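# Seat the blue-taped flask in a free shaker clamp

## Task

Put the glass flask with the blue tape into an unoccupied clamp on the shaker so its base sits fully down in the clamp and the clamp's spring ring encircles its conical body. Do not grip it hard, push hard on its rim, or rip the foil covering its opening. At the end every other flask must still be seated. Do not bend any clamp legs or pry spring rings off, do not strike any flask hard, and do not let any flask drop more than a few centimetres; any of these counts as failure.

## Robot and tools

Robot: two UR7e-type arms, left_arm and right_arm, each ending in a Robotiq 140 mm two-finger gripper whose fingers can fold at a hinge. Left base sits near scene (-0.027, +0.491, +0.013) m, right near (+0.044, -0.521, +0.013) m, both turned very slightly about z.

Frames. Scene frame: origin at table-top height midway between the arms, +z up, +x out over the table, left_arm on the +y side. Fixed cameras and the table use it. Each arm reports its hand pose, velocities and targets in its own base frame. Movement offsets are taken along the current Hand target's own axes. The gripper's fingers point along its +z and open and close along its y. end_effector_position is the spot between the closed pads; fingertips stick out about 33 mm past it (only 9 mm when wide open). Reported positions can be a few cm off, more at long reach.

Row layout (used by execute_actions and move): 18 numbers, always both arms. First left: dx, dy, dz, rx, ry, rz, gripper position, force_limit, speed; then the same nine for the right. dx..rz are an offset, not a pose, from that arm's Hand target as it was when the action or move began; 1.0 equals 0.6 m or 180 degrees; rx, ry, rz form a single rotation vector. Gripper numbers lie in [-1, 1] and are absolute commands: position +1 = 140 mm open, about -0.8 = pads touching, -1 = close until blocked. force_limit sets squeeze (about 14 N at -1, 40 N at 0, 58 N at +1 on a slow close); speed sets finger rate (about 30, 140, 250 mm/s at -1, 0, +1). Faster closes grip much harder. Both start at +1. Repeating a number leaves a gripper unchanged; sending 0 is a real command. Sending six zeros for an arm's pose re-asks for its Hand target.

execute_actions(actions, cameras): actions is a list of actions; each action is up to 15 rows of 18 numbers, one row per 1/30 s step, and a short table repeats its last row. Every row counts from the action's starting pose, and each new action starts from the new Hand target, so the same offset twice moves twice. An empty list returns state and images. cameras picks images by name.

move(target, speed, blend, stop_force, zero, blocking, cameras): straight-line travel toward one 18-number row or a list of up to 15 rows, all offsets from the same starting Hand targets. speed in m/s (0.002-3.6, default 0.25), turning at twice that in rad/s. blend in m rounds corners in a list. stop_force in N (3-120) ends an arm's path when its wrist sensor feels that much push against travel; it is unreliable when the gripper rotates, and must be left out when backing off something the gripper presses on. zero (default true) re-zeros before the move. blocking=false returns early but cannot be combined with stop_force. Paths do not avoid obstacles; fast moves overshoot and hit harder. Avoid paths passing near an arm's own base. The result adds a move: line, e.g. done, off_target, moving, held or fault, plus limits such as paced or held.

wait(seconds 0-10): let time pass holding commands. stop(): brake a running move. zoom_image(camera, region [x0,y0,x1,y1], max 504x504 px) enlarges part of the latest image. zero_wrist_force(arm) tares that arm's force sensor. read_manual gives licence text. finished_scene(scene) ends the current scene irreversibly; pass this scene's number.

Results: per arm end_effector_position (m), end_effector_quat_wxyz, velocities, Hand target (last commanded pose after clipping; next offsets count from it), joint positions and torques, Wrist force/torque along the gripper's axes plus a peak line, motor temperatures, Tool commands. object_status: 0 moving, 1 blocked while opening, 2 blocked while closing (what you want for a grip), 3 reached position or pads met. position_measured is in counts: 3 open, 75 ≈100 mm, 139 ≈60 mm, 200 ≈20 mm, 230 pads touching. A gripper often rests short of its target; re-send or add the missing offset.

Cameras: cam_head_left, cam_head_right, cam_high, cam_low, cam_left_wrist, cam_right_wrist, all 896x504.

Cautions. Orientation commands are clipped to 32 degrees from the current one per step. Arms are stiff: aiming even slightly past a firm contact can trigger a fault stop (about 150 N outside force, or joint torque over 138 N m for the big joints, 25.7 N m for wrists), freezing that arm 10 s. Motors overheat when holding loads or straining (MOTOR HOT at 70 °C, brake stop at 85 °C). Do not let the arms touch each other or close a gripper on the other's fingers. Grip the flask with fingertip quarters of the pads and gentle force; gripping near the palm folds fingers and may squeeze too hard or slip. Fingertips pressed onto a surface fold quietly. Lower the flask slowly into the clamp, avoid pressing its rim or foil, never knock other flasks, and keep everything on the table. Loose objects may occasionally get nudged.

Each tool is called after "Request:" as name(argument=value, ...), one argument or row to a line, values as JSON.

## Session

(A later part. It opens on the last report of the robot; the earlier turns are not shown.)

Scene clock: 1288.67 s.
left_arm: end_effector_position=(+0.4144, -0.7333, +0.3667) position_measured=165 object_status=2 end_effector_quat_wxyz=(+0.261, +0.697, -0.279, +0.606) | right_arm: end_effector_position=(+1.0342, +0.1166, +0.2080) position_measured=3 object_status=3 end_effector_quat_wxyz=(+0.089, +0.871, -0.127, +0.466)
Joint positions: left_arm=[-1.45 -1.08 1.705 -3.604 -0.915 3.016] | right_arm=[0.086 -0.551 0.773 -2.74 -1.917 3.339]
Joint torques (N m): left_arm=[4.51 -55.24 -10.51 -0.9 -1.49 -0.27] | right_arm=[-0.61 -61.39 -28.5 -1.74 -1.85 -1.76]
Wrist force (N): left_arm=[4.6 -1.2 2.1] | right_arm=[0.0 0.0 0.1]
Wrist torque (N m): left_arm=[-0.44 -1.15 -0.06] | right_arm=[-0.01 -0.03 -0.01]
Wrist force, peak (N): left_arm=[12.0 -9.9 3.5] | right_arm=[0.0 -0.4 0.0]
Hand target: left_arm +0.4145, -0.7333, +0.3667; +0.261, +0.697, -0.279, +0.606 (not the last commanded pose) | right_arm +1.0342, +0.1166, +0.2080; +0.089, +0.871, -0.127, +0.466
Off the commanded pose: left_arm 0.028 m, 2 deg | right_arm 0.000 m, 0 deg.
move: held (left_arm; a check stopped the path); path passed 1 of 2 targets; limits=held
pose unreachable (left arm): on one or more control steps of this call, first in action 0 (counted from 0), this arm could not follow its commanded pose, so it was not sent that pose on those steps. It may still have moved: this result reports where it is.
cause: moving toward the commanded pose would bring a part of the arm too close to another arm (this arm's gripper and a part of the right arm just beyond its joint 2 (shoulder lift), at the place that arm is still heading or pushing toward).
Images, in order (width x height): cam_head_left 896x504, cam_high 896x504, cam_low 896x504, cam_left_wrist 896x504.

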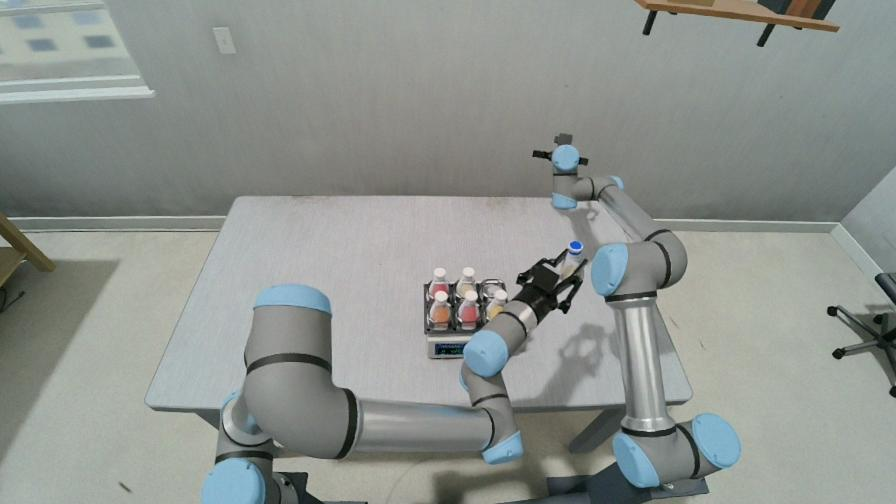

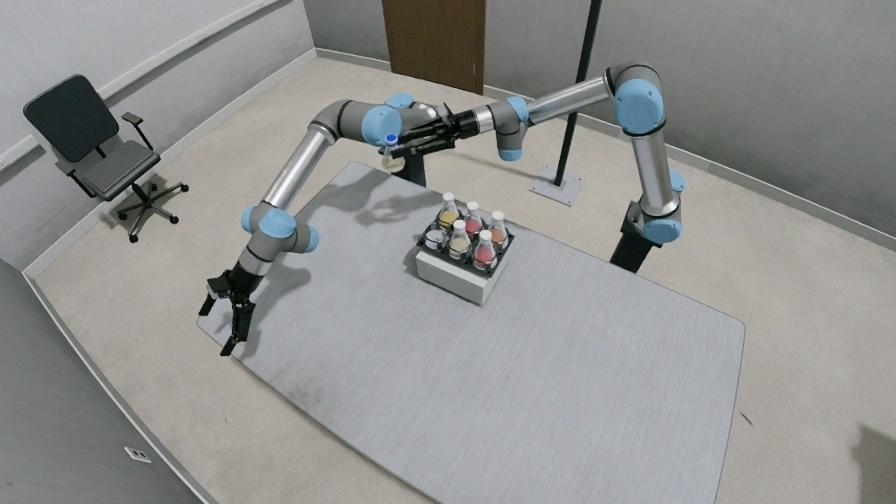

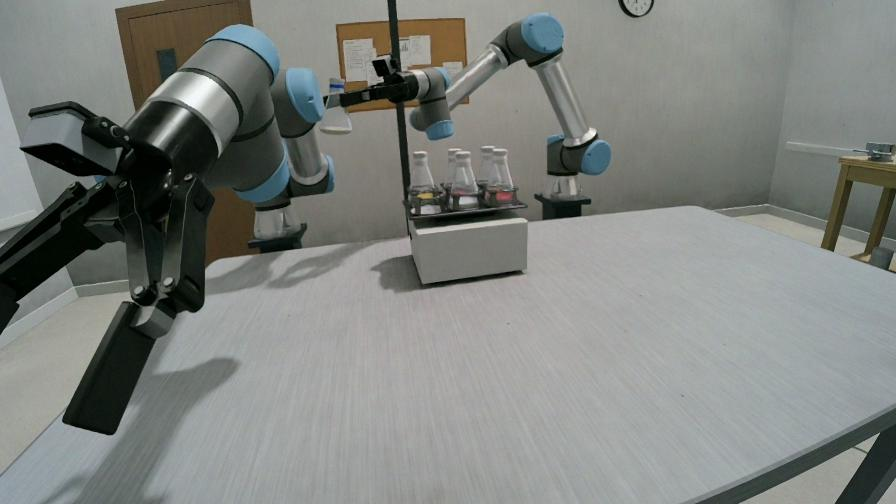

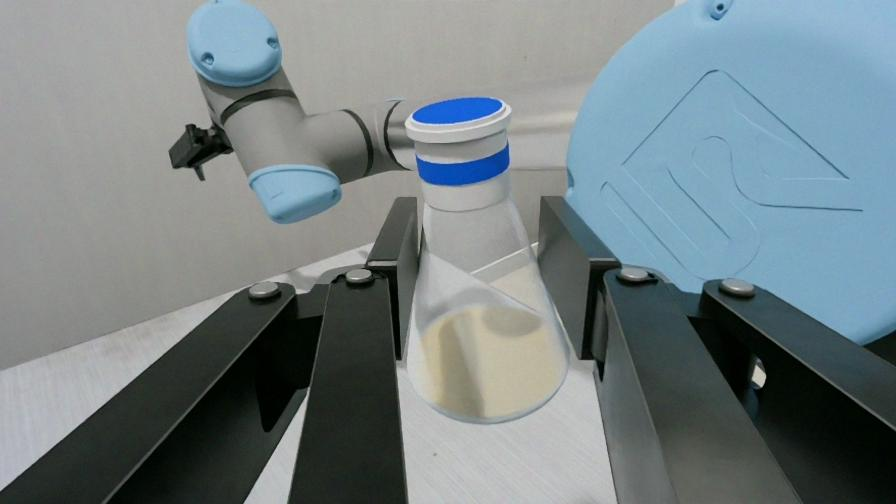

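Request:
move(
  target=[-0.46,0,0.059,0,0,0,-1,-0.02,-1,0,0,0,0,0,0,1,1,1],
  speed=0.15,
)

Request:
move(
  target=[-0.11,0,0.0145,0,0,0,-1,-0.02,-1,0,0,0,0,0,0,1,1,1],
  speed=0.02,
  stop_force=8,
  cameras=["cam_low","cam_left_wrist","cam_head_left","cam_high"],
)

Scene clock: 1319.03 s.
left_arm: end_effector_position=(+0.4098, -0.7362, +0.1341) position_measured=165 object_status=2 end_effector_quat_wxyz=(+0.268, +0.694, -0.273, +0.610) | right_arm: end_effector_position=(+1.0342, +0.1166, +0.2080) position_measured=3 object_status=3 end_effector_quat_wxyz=(+0.089, +0.871, -0.127, +0.466)
Joint positions: left_arm=[-1.459 -0.645 1.735 -4.091 -0.906 3.015] | right_arm=[0.086 -0.551 0.773 -2.74 -1.917 3.339]
Joint torques (N m): left_arm=[-0.91 -47.9 -13.44 -2.92 0.29 0.01] | right_arm=[-0.33 -61.41 -28.47 -1.75 -1.76 -1.73]
Wrist force (N): left_arm=[4.6 -0.7 1.8] | right_arm=[-0.1 -0.1 0.2]
Wrist torque (N m): left_arm=[-0.32 -1.13 0.07] | right_arm=[-0.03 0.01 -0.01]
Wrist force, peak (N): left_arm=[94.6 6.8 21.8] | right_arm=[-0.3 0.0 -0.1]
Hand target: left_arm +0.4098, -0.7362, +0.1341; +0.268, +0.694, -0.273, +0.610 (not the last commanded pose) | right_arm +1.0342, +0.1166, +0.2080; +0.089, +0.871, -0.127, +0.466
Tool commands: left_gripper/position=-1.0 left_gripper/force_limit=-0.019608 left_gripper/speed=-1.0 right_gripper/position=+1.0 right_gripper/force_limit=+1.0 right_gripper/speed=+1.0
Off the commanded pose: left_arm 0.046 m, 1 deg | right_arm 0.000 m, 0 deg.
FORCE FAULT: contact force on the left arm reached its limit, and that arm stopped. The contact can be on any part of that arm, not only on its tool. That arm's remaining commands of this call were not run. That arm is still stopped at the end of this call. That arm stays stopped for about 10 more seconds. Until then a move that you send moves the other arm only, and its call returns only when the move has ended. Once the stop has ended, the next robot result says so. If the stop ends while you think or write, that arm runs what you send next, counted from a new Hand target: where the arm stands when the stop ends. While its stop runs, that arm takes no new command, but its gripper still runs the gripper command that each later call begins with. Until it ends, the stop uses up actions while you think or wait. An arm that is not stopped still takes commands.
move: fault (left_arm)

not run: an earlier result of this reply reported a stop or a fault. Calls in your next reply go to the robot.

Request:
wait(
  seconds=10,
  cameras=["cam_low","cam_left_wrist","cam_head_left","cam_high"],
)

Scene clock: 1332.73 s.
left_arm: end_effector_position=(+0.4098, -0.7362, +0.1341) position_measured=165 object_status=2 end_effector_quat_wxyz=(+0.268, +0.694, -0.273, +0.610) | right_arm: end_effector_position=(+1.0342, +0.1166, +0.2080) position_measured=3 object_status=3 end_effector_quat_wxyz=(+0.089, +0.871, -0.127, +0.466)
Joint positions: left_arm=[-1.459 -0.645 1.735 -4.091 -0.906 3.015] | right_arm=[0.086 -0.551 0.773 -2.74 -1.917 3.339]
Joint torques (N m): left_arm=[-1.17 -48.13 -11.3 -3.1 0.32 0.17] | right_arm=[0.29 -60.8 -27.76 -1.76 -1.86 -1.85]
Wrist force (N): left_arm=[1.3 0.3 2.0] | right_arm=[-0.1 -0.1 0.1]
Wrist torque (N m): left_arm=[-0.12 -0.42 0.07] | right_arm=[-0.03 0.01 -0.01]
Wrist force, peak (N): left_arm=[4.9 -0.8 1.7] | right_arm=[0.3 -0.1 0.3]
Hand target: left_arm +0.4098, -0.7362, +0.1341; +0.268, +0.694, -0.273, +0.610 (not the last commanded pose) | right_arm +1.0342, +0.1166, +0.2080; +0.089, +0.871, -0.127, +0.466
Tool commands: left_gripper/position=-1.0 left_gripper/force_limit=-0.019608 left_gripper/speed=-1.0 right_gripper/position=+1.0 right_gripper/force_limit=+1.0 right_gripper/speed=+1.0
Off the commanded pose: left_arm 0.046 m, 1 deg | right_arm 0.000 m, 0 deg.
FORCE FAULT, CONTINUED: the left arm's stop, for the force fault that an earlier result reported, is over. The rest of the stop counts as 20 of the actions that you can send in this scene. That arm's target is now where it stood when the stop ended, not its last command. That arm accepts commands again.
wait: 10.00 s; at rest from the start
Images, in order (width x height): cam_head_left 896x504, cam_high 896x504, cam_low 896x504, cam_left_wrist 896x504.

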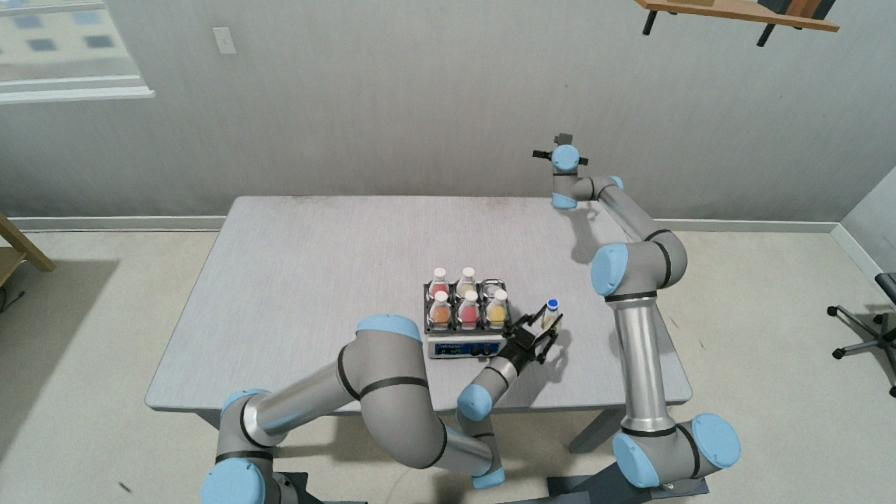

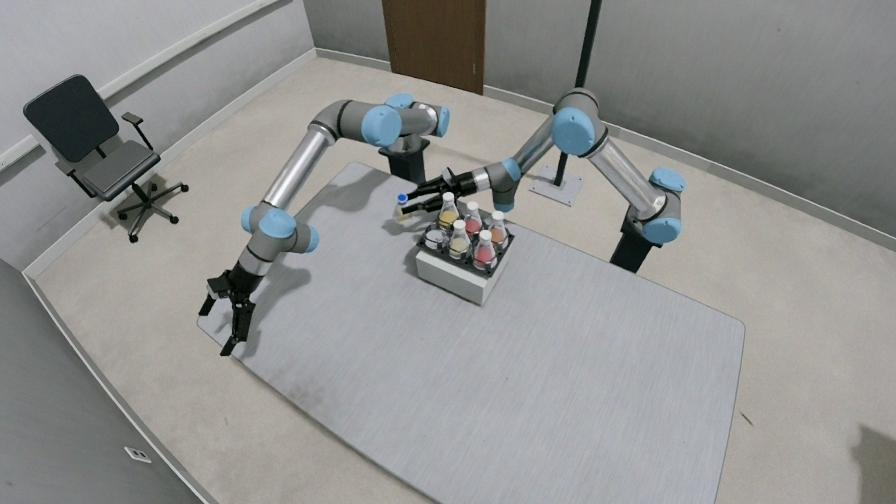

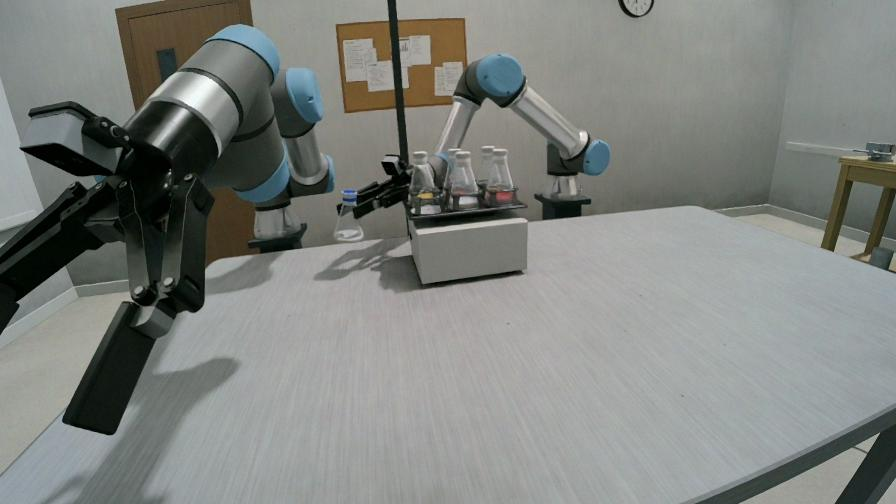

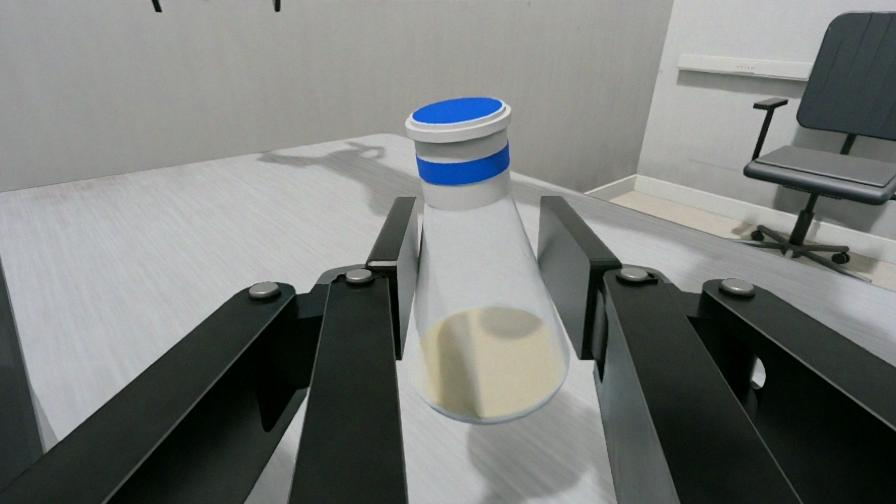

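Request:
move(
  target=[
    [0.04,0,-0.005,0,0,0,-1,-0.02,-1,0,0,0,0,0,0,1,1,1],
    [0.04,0.11,-0.005,0,0,0,-1,-0.02,-1,0,0,0,0,0,0,1,1,1],
    [-0.09,0.11,0.012,0,0,0,-1,-0.02,-1,0,0,0,0,0,0,1,1,1],
    [-0.20,0.11,0.026,0,0,0,-1,-0.02,-1,0,0,0,0,0,0,1,1,1],
  ],
  speed=[0.05,0.08,0.05,0.02],
  stop_force=10,
  cameras=["cam_low","cam_left_wrist","cam_high"],
)

Scene clock: 1350.03 s.
left_arm: end_effector_position=(+0.3621, -0.7861, +0.0599) position_measured=165 object_status=2 end_effector_quat_wxyz=(+0.268, +0.694, -0.273, +0.610) | right_arm: end_effector_position=(+1.0342, +0.1166, +0.2080) position_measured=3 object_status=3 end_effector_quat_wxyz=(+0.089, +0.871, -0.127, +0.466)
Joint positions: left_arm=[-1.551 -0.453 1.57 -4.105 -0.815 2.997] | right_arm=[0.086 -0.551 0.773 -2.74 -1.917 3.339]
Joint torques (N m): left_arm=[0.35 -59.84 3.12 -0.27 -0.99 -2.01] | right_arm=[-1.17 -61.42 -27.27 -1.64 -1.83 -2.03]
Wrist force (N): left_arm=[12.5 1.1 1.7] | right_arm=[0.1 0.0 -0.1]
Wrist torque (N m): left_arm=[-0.17 -0.42 0.17] | right_arm=[0.00 -0.03 -0.01]
Wrist force, peak (N): left_arm=[22.7 2.1 1.7] | right_arm=[0.2 -0.3 0.0]
Hand target: left_arm +0.3621, -0.7860, +0.0599; +0.268, +0.694, -0.273, +0.610 (not the last commanded pose) | right_arm +1.0342, +0.1166, +0.2080; +0.089, +0.871, -0.127, +0.466
Off the commanded pose: left_arm 0.044 m, 0 deg | right_arm 0.000 m, 0 deg.
move: contact (left_arm); path passed 3 of 4 targets
Images, in order (width x height): cam_high 896x504, cam_low 896x504, cam_left_wrist 896x504.

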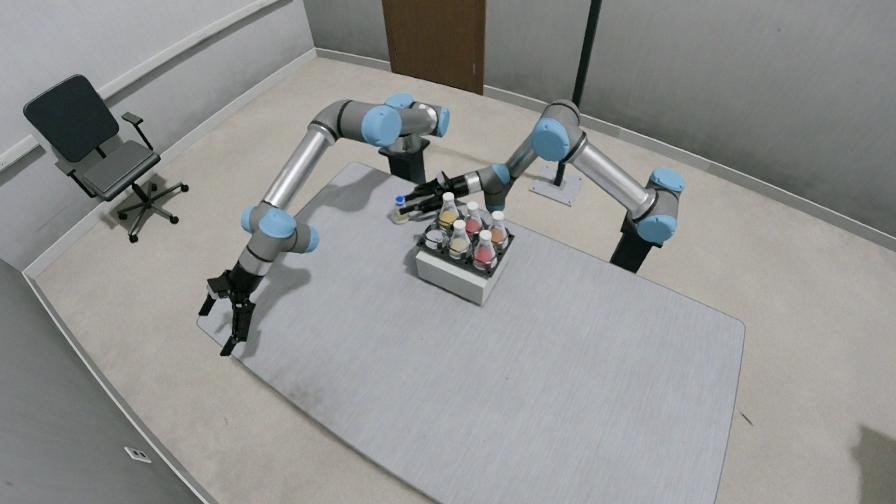

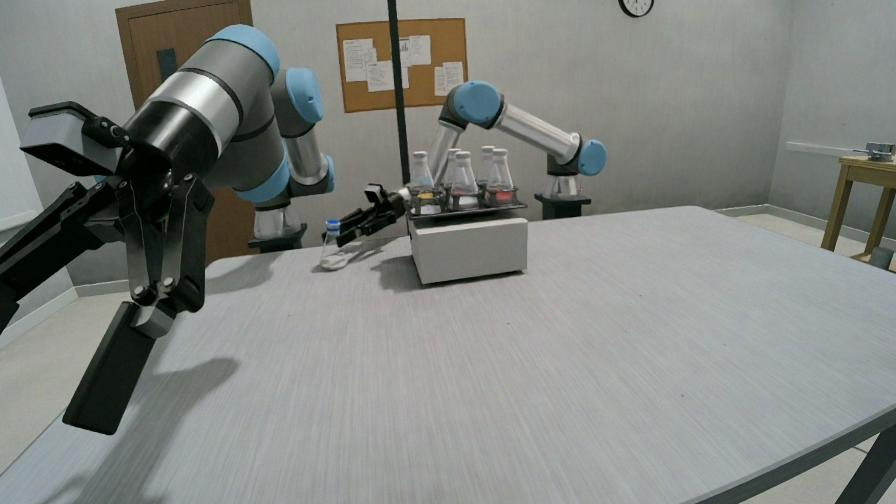

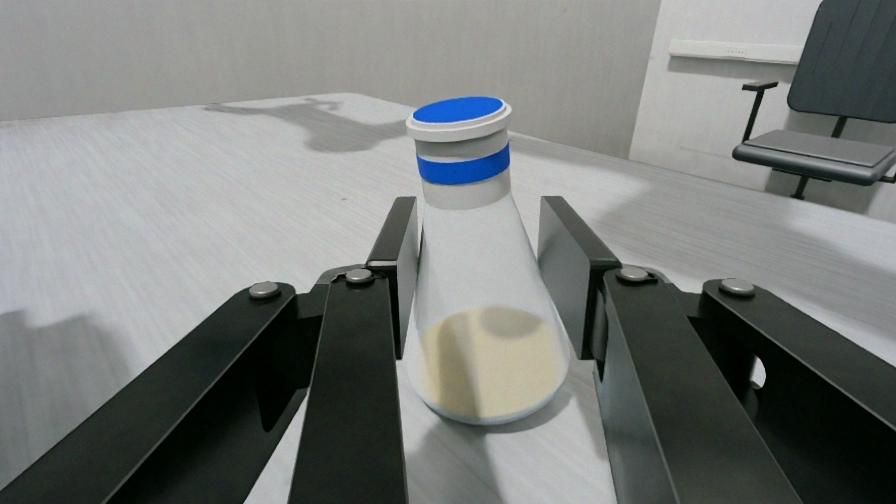

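Request:
move(
  target=[-0.005,0,0,0,0,0,-0.1,-0.02,-1,0,0,0,0,0,0,1,1,1],
  speed=0.02,
)

Request:
wait(
  seconds=0.5,
  cameras=["cam_left_wrist"],
)

Request:
zoom_image(
  camera="cam_left_wrist",
  region=[250, 60, 650, 500],
)

Scene clock: 1360.87 s.
left_arm: end_effector_position=(+0.3618, -0.7859, +0.0569) position_measured=141 object_status=0 end_effector_quat_wxyz=(+0.268, +0.694, -0.273, +0.610) | right_arm: end_effector_position=(+1.0342, +0.1166, +0.2080) position_measured=3 object_status=3 end_effector_quat_wxyz=(+0.089, +0.871, -0.127, +0.466)
Joint positions: left_arm=[-1.552 -0.447 1.568 -4.109 -0.814 2.997] | right_arm=[0.086 -0.551 0.773 -2.74 -1.917 3.339]
Joint torques (N m): left_arm=[-5.71 -51.65 -18.95 -3.53 1.77 -2.05] | right_arm=[-0.9 -61.97 -28.35 -1.65 -1.95 -1.9]
Wrist force (N): left_arm=[3.4 0.4 1.7] | right_arm=[-0.1 -0.1 0.1]
Wrist torque (N m): left_arm=[-0.09 -0.67 0.08] | right_arm=[-0.02 0.03 -0.01]
Wrist force, peak (N): left_arm=[12.6 1.3 1.8] | right_arm=[-0.1 0.0 0.3]
Hand target: left_arm +0.3618, -0.7859, +0.0569; +0.268, +0.694, -0.273, +0.610 | right_arm +1.0342, +0.1166, +0.2080; +0.089, +0.871, -0.127, +0.466
Off the commanded pose: left_arm 0.000 m, 0 deg | right_arm 0.000 m, 0 deg.
move: done

Scene clock: 1361.37 s.
left_arm: end_effector_position=(+0.3618, -0.7859, +0.0569) position_measured=141 object_status=3 end_effector_quat_wxyz=(+0.268, +0.694, -0.273, +0.610) | right_arm: end_effector_position=(+1.0342, +0.1166, +0.2080) position_measured=3 object_status=3 end_effector_quat_wxyz=(+0.089, +0.871, -0.127, +0.466)
Joint positions: left_arm=[-1.552 -0.447 1.568 -4.109 -0.814 2.997] | right_arm=[0.086 -0.551 0.773 -2.74 -1.917 3.339]
Joint torques (N m): left_arm=[-6.22 -65.94 -15.71 -1.02 1.4 -1.96] | right_arm=[0.13 -61.45 -28.68 -1.5 -1.77 -2.03]
Wrist force (N): left_arm=[3.3 0.5 1.7] | right_arm=[-0.1 0.1 0.0]
Wrist torque (N m): left_arm=[-0.08 -0.68 0.07] | right_arm=[0.01 0.01 -0.01]
Wrist force, peak (N): left_arm=[3.4 0.4 2.0] | right_arm=[-0.1 0.0 0.2]
Hand target: left_arm +0.3618, -0.7859, +0.0569; +0.268, +0.694, -0.273, +0.610 | right_arm +1.0342, +0.1166, +0.2080; +0.089, +0.871, -0.127, +0.466
Tool commands: left_gripper/position=-0.1 left_gripper/force_limit=-0.02 left_gripper/speed=-1.0 right_gripper/position=+1.0 right_gripper/force_limit=+1.0 right_gripper/speed=+1.0
Off the commanded pose: left_arm 0.000 m, 0 deg | right_arm 0.000 m, 0 deg.
wait: 0.50 s; at rest by 0.17 s
Images, in order (width x height): cam_left_wrist 896x504.

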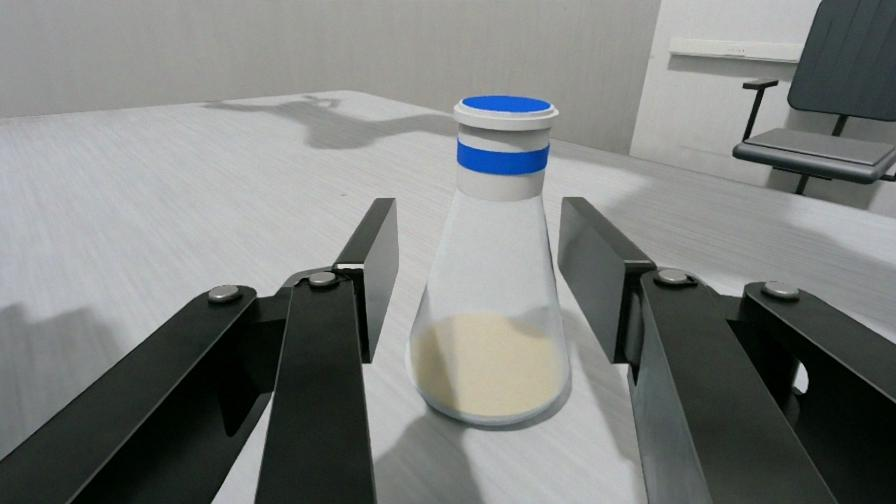

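Scaled by 1.145 from the camera's 896x504 image, which has a finer 1280x720 frame.

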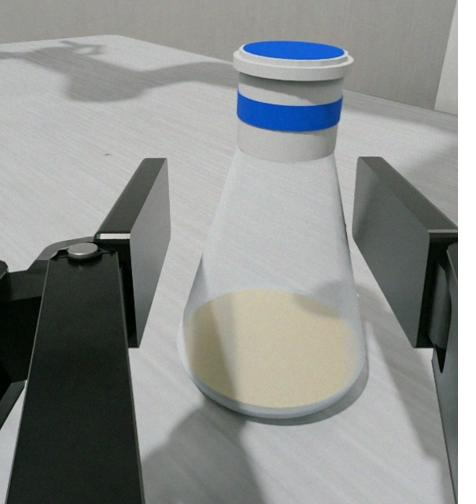

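Request:
move(
  target=[
    [0.24,0,-0.032,0,0,0,-0.1,-0.02,-1,0,0,0,0,0,0,1,1,1],
    [0.178,0.016,-0.087,0,-0.294,0,-0.1,-0.02,-1,0,0,0,0,0,0,1,1,1],
  ],
  speed=0.2,
  cameras=["cam_left_wrist","cam_low"],
)

Request:
zoom_image(
  camera="cam_low",
  region=[270, 150, 430, 290],
)

Scene clock: 1398.13 s.
left_arm: end_effector_position=(+0.3299, -0.7613, +0.1691) position_measured=141 object_status=3 end_effector_quat_wxyz=(+0.119, +0.893, -0.364, +0.237) | right_arm: end_effector_position=(+1.0342, +0.1166, +0.2080) position_measured=3 object_status=3 end_effector_quat_wxyz=(+0.089, +0.871, -0.127, +0.466)
Joint positions: left_arm=[-1.431 -1.051 1.415 -2.397 -1.286 2.552] | right_arm=[0.086 -0.551 0.773 -2.74 -1.917 3.339]
Joint torques (N m): left_arm=[-7.25 -62.24 -21.85 -2.24 0.44 2.28] | right_arm=[-0.57 -62.41 -28.27 -1.42 -2.02 -1.75]
Wrist force (N): left_arm=[5.0 -0.1 0.2] | right_arm=[-0.1 0.2 0.1]
Wrist torque (N m): left_arm=[-0.21 -1.25 0.06] | right_arm=[0.02 0.00 -0.01]
Wrist force, peak (N): left_arm=[6.4 0.2 1.3] | right_arm=[0.3 -0.3 0.0]
Hand target: left_arm +0.3298, -0.7613, +0.1691; +0.119, +0.893, -0.364, +0.237 | right_arm +1.0342, +0.1166, +0.2080; +0.089, +0.871, -0.127, +0.466
Off the commanded pose: left_arm 0.000 m, 0 deg | right_arm 0.000 m, 0 deg.
move: done
Images, in order (width x height): cam_low 896x504, cam_left_wrist 896x504.

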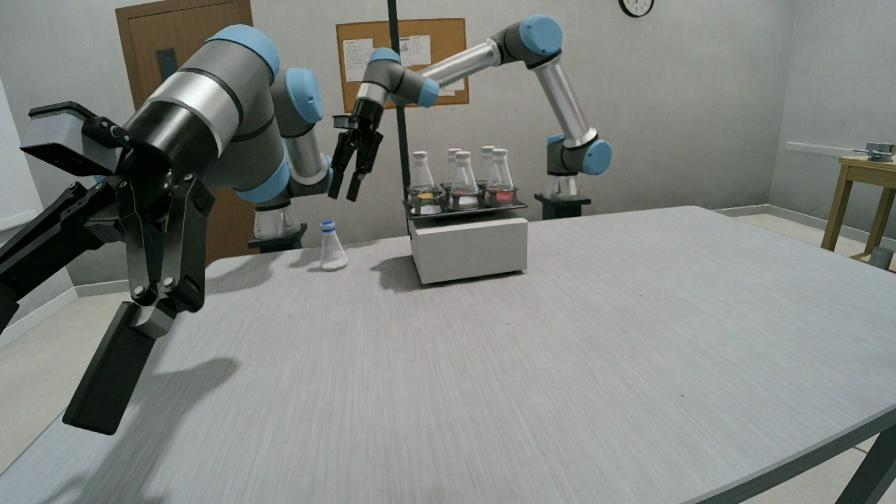

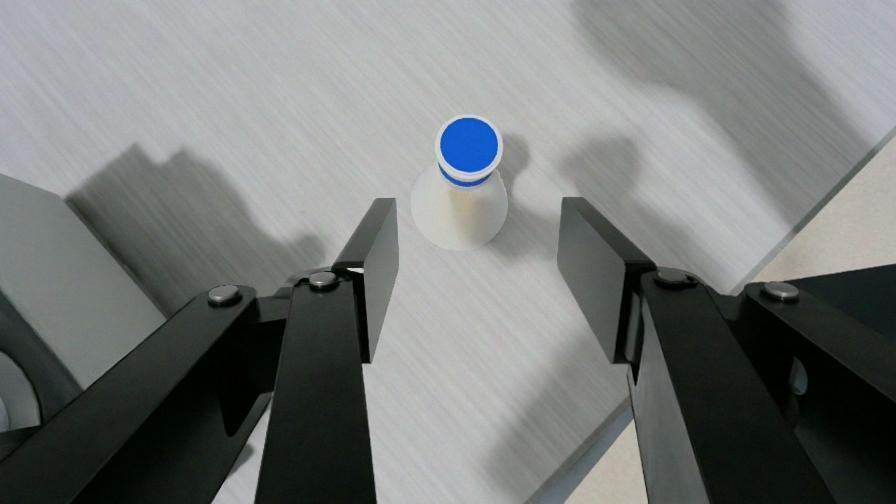

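Scaled by 3.150 from the camera's 896x504 image, which has a finer 1280x720 frame.

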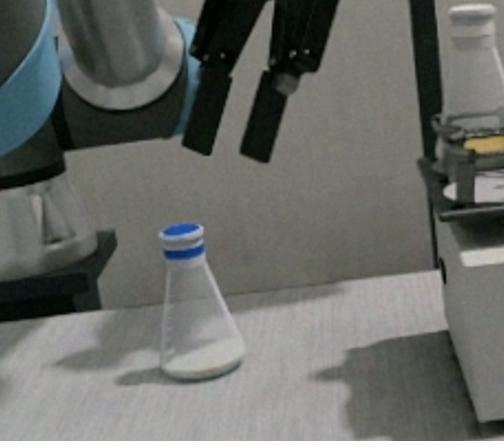

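Request:
move(
  target=[
    [-0.015,0.003,0.06,0,0,0,-0.1,-0.02,-1,0,0,0,0,0,0,1,1,1],
    [-0.015,0.003,0.208,0,0,0,-0.1,-0.02,-1,0,0,0,0,0,0,1,1,1],
  ],
  speed=0.1,
  cameras=["cam_left_wrist"],
)

Request:
move(
  target=[0,0,0,0,0,0,-1,-0.02,-1,0,0,0,0,0,0,1,1,1],
)

Request:
wait(
  seconds=1.5,
  cameras=["cam_left_wrist","cam_low"],
)

Request:
zoom_image(
  camera="cam_low",
  region=[270, 150, 430, 290],
)

Scene clock: 1421.20 s.
left_arm: end_effector_position=(+0.3651, -0.8053, +0.0574) position_measured=141 object_status=3 end_effector_quat_wxyz=(+0.119, +0.893, -0.364, +0.237) end_effector_velocity=(-0.002, +0.001, +0.002) end_effector_angular_velocity=(+0.000, +0.003, +0.001) | right_arm: end_effector_position=(+1.0342, +0.1166, +0.2080) position_measured=3 object_status=3 end_effector_quat_wxyz=(+0.089, +0.871, -0.127, +0.466)
Joint positions: left_arm=[-1.391 -0.817 1.331 -2.557 -1.305 2.59] | right_arm=[0.086 -0.551 0.773 -2.74 -1.917 3.339]
Joint velocities: left_arm=[-0.002 -0.005 0.004 0.003 -0.001 -0.004] | right_arm=[within noise]
Joint torques (N m): left_arm=[-5.93 -69.6 -12.82 -1.93 0.49 -1.69] | right_arm=[0.43 -62.04 -27.64 -1.86 -1.86 -1.84]
Wrist force (N): left_arm=[4.3 0.1 0.5] | right_arm=[-0.2 0.1 0.2]
Wrist torque (N m): left_arm=[-0.17 -1.14 -0.06] | right_arm=[0.00 0.02 -0.01]
Wrist force, peak (N): left_arm=[6.1 -1.1 -2.3] | right_arm=[0.3 -0.2 0.1]
Hand target: left_arm +0.3650, -0.8052, +0.0574; +0.119, +0.893, -0.364, +0.237 | right_arm +1.0342, +0.1166, +0.2080; +0.089, +0.871, -0.127, +0.466
Off the commanded pose: left_arm 0.000 m, 0 deg | right_arm 0.000 m, 0 deg.
move: done
Images, in order (width x height): cam_left_wrist 896x504.

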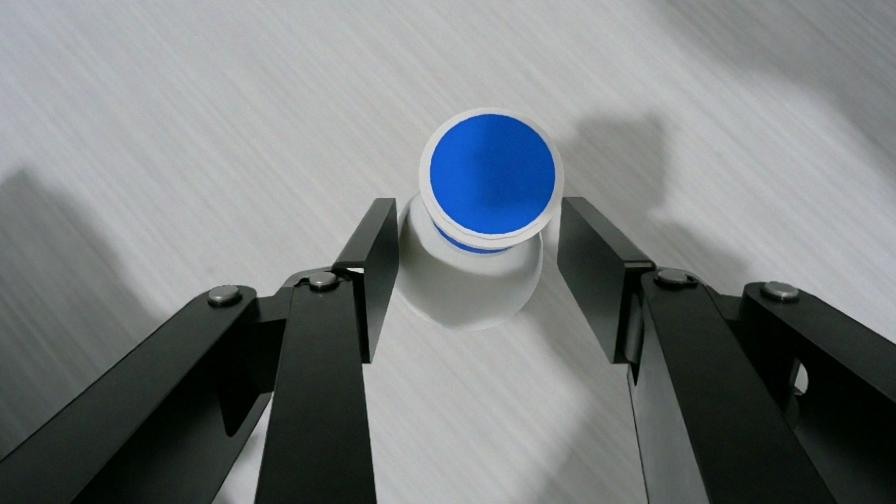

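Scene clock: 1421.80 s.
left_arm: end_effector_position=(+0.3651, -0.8052, +0.0574) position_measured=155 object_status=0 end_effector_quat_wxyz=(+0.119, +0.893, -0.364, +0.237) | right_arm: end_effector_position=(+1.0342, +0.1166, +0.2080) position_measured=3 object_status=3 end_effector_quat_wxyz=(+0.089, +0.871, -0.127, +0.466)
Joint positions: left_arm=[-1.391 -0.817 1.332 -2.557 -1.304 2.589] | right_arm=[0.086 -0.551 0.773 -2.74 -1.917 3.339]
Joint torques (N m): left_arm=[-8.1 -59.49 -8.17 -2.03 -0.59 -2.4] | right_arm=[-0.96 -61.56 -27.61 -1.53 -1.73 -1.78]
Wrist force (N): left_arm=[8.2 -3.0 -8.8] | right_arm=[0.2 0.0 0.0]
Wrist torque (N m): left_arm=[0.17 -1.30 0.06] | right_arm=[0.00 -0.03 -0.01]
Wrist force, peak (N): left_arm=[8.2 -3.0 -8.8] | right_arm=[0.1 0.0 0.3]
Hand target: left_arm +0.3650, -0.8052, +0.0574; +0.119, +0.893, -0.364, +0.237 | right_arm +1.0342, +0.1166, +0.2080; +0.089, +0.871, -0.127, +0.466
Off the commanded pose: left_arm 0.000 m, 0 deg | right_arm 0.000 m, 0 deg.
move: done

Scene clock: 1423.30 s.
left_arm: end_effector_position=(+0.3650, -0.8052, +0.0574) position_measured=155 object_status=2 end_effector_quat_wxyz=(+0.119, +0.893, -0.364, +0.237) | right_arm: end_effector_position=(+1.0342, +0.1166, +0.2080) position_measured=3 object_status=3 end_effector_quat_wxyz=(+0.089, +0.871, -0.127, +0.466)
Joint positions: left_arm=[-1.391 -0.817 1.332 -2.557 -1.305 2.589] | right_arm=[0.086 -0.551 0.773 -2.74 -1.917 3.339]
Joint torques (N m): left_arm=[-8.75 -41.09 -8.33 -1.6 -2.39 -2.33] | right_arm=[-0.06 -62.48 -27.7 -1.67 -1.77 -1.85]
Wrist force (N): left_arm=[8.3 -3.1 -8.8] | right_arm=[0.1 -0.1 0.0]
Wrist torque (N m): left_arm=[0.16 -1.29 0.06] | right_arm=[-0.02 -0.03 -0.01]
Wrist force, peak (N): left_arm=[8.3 -3.2 -8.9] | right_arm=[0.0 -0.1 0.3]
Hand target: left_arm +0.3650, -0.8052, +0.0574; +0.119, +0.893, -0.364, +0.237 | right_arm +1.0342, +0.1166, +0.2080; +0.089, +0.871, -0.127, +0.466
Tool commands: left_gripper/position=-1.0 left_gripper/force_limit=-0.02 left_gripper/speed=-1.0 right_gripper/position=+1.0 right_gripper/force_limit=+1.0 right_gripper/speed=+1.0
Off the commanded pose: left_arm 0.000 m, 0 deg | right_arm 0.000 m, 0 deg.
wait: 1.50 s; at rest by 0.17 s
Images, in order (width x height): cam_low 896x504, cam_left_wrist 896x504.

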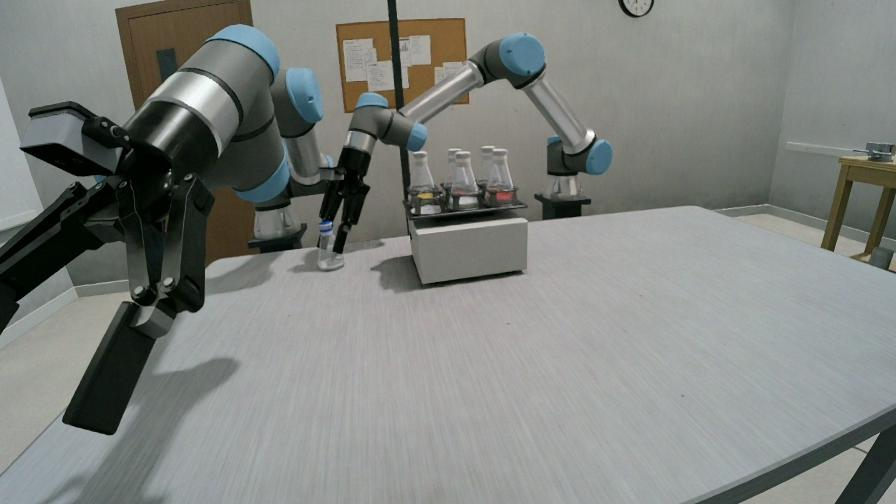

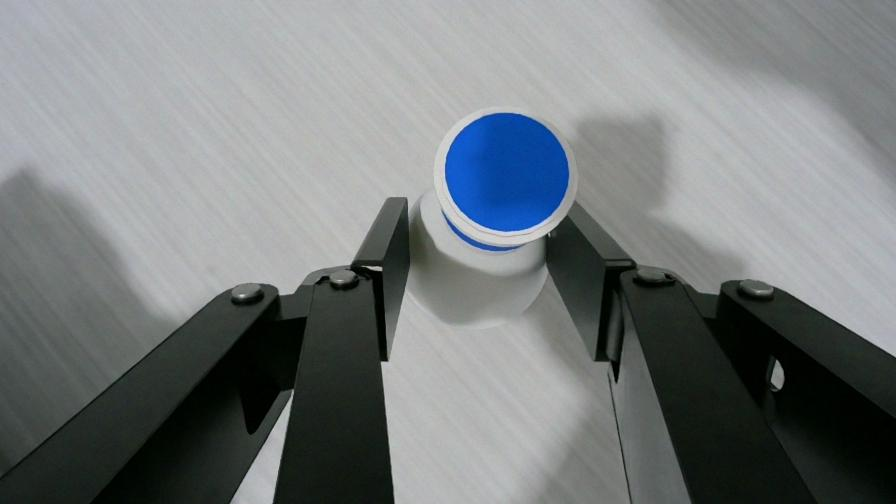

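Scaled by 3.150 from the camera's 896x504 image, which has a finer 1280x720 frame.

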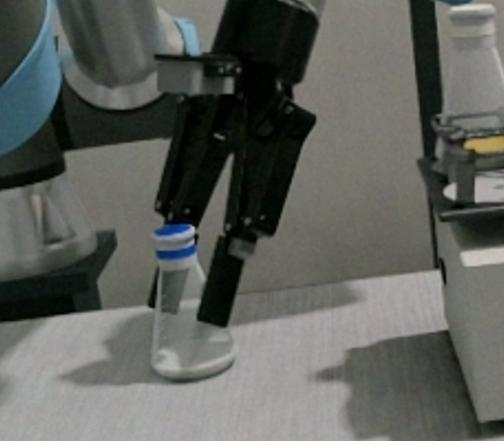

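Request:
move(
  target=[
    [0.258,0,-0.434,0,0,0,-1,-0.02,-1,0,0,0,0,0,0,1,1,1],
    [0.163,-0.415,-0.51,0,0,0,-1,-0.02,-1,0,0,0,0,0,0,1,1,1],
    [0.073,-0.415,-0.359,0,0,0,-1,-0.02,-1,0,0,0,0,0,0,1,1,1],
  ],
  speed=[0.15,0.15,0.06],
  cameras=["cam_left_wrist"],
)

Request:
wait(
  seconds=0.3,
  cameras=["cam_left_wrist","cam_low"],
)

Request:
zoom_image(
  camera="cam_low",
  region=[380, 90, 520, 230],
)

Request:
zoom_image(
  camera="cam_left_wrist",
  region=[340, 80, 680, 424],
)

Scene clock: 1451.53 s.
left_arm: end_effector_position=(+0.3674, -0.8030, +0.1392) position_measured=155 object_status=2 end_effector_quat_wxyz=(+0.119, +0.893, -0.364, +0.237) | right_arm: end_effector_position=(+1.0342, +0.1166, +0.2080) position_measured=3 object_status=3 end_effector_quat_wxyz=(+0.089, +0.871, -0.127, +0.466)
Joint positions: left_arm=[-1.387 -0.904 1.257 -2.397 -1.306 2.593] | right_arm=[0.086 -0.551 0.773 -2.74 -1.917 3.339]
Joint torques (N m): left_arm=[3.46 -48.86 -16.07 -6.11 0.07 2.17] | right_arm=[-0.59 -61.05 -28.19 -1.68 -1.74 -1.85]
Wrist force (N): left_arm=[4.7 0.0 1.0] | right_arm=[-0.1 0.1 0.2]
Wrist torque (N m): left_arm=[-0.19 -1.29 -0.07] | right_arm=[0.00 0.00 -0.01]
Wrist force, peak (N): left_arm=[11.6 0.7 -8.4] | right_arm=[-0.3 -0.1 0.0]
Hand target: left_arm +0.3673, -0.8030, +0.1391; +0.119, +0.893, -0.364, +0.237 (not the last commanded pose) | right_arm +1.0342, +0.1166, +0.2080; +0.089, +0.871, -0.127, +0.466
Off the commanded pose: left_arm 0.288 m, 0 deg | right_arm 0.000 m, 0 deg.
move: held (left_arm; a check stopped the path); path passed 0 of 3 targets; limits=held
pose unreachable (left arm): on one or more control steps of this call, first in action 0 (counted from 0), this arm could not follow its commanded pose, so it was not sent that pose on those steps. It may still have moved: this result reports where it is.
cause: moving toward the commanded pose would bring a part of the arm too close to another arm (this arm's gripper and a part of the right arm just beyond its joint 2 (shoulder lift), where that arm would come to rest).
Images, in order (width x height): cam_left_wrist 896x504.

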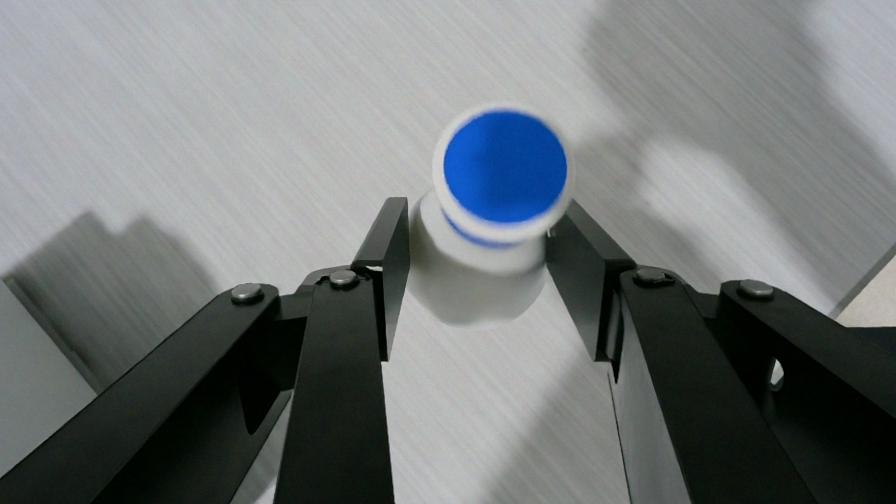

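Scene clock: 1451.83 s.
left_arm: end_effector_position=(+0.3673, -0.8030, +0.1391) position_measured=155 object_status=2 end_effector_quat_wxyz=(+0.119, +0.893, -0.364, +0.237) | right_arm: end_effector_position=(+1.0342, +0.1166, +0.2080) position_measured=3 object_status=3 end_effector_quat_wxyz=(+0.089, +0.871, -0.127, +0.466)
Joint positions: left_arm=[-1.387 -0.904 1.257 -2.397 -1.306 2.593] | right_arm=[0.086 -0.551 0.773 -2.74 -1.917 3.339]
Joint torques (N m): left_arm=[0.95 -42.84 -13.54 -6.35 1.17 2.23] | right_arm=[-0.94 -61.11 -26.95 -1.7 -1.8 -2.1]
Wrist force (N): left_arm=[4.3 0.0 0.8] | right_arm=[0.0 0.0 0.1]
Wrist torque (N m): left_arm=[-0.18 -1.21 -0.07] | right_arm=[-0.02 -0.01 -0.01]
Wrist force, peak (N): left_arm=[4.8 0.0 0.6] | right_arm=[-0.2 0.1 0.3]
Hand target: left_arm +0.3673, -0.8030, +0.1391; +0.119, +0.893, -0.364, +0.237 (not the last commanded pose) | right_arm +1.0342, +0.1166, +0.2080; +0.089, +0.871, -0.127, +0.466
Tool commands: left_gripper/position=-1.0 left_gripper/force_limit=-0.02 left_gripper/speed=-1.0 right_gripper/position=+1.0 right_gripper/force_limit=+1.0 right_gripper/speed=+1.0
Off the commanded pose: left_arm 0.288 m, 0 deg | right_arm 0.000 m, 0 deg.
wait: 0.30 s; at rest by 0.17 s
Images, in order (width x height): cam_low 896x504, cam_left_wrist 896x504.

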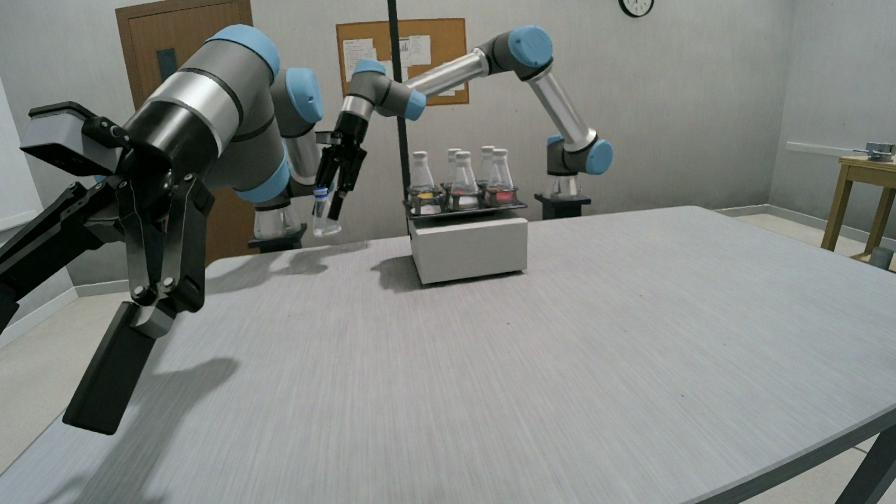

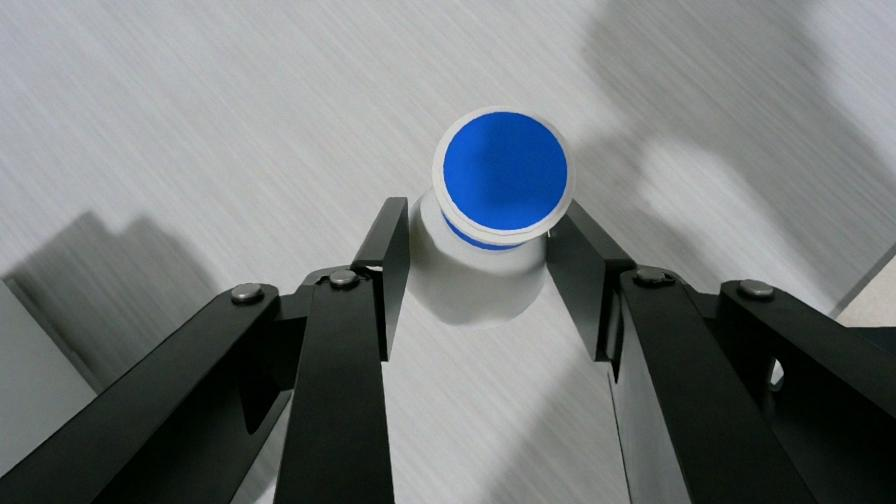

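Scaled by 3.600 from the camera's 896x504 image, which has a finer 1280x720 frame.

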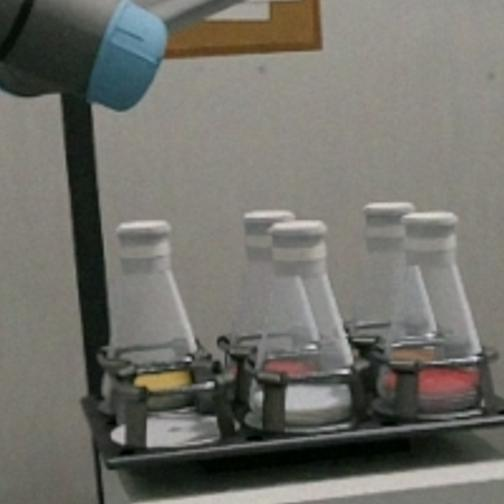

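Scaled by 1.465 from the camera's 896x504 image, which has a finer 1280x720 frame.

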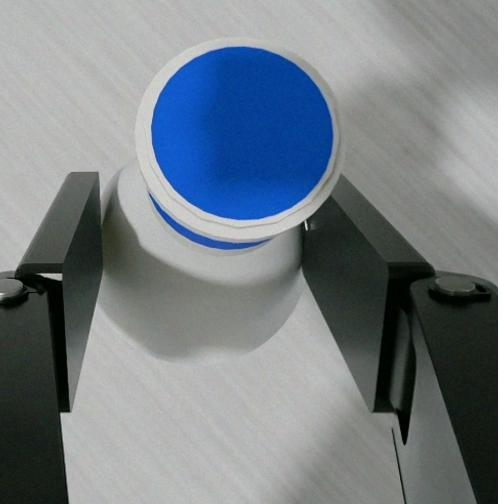

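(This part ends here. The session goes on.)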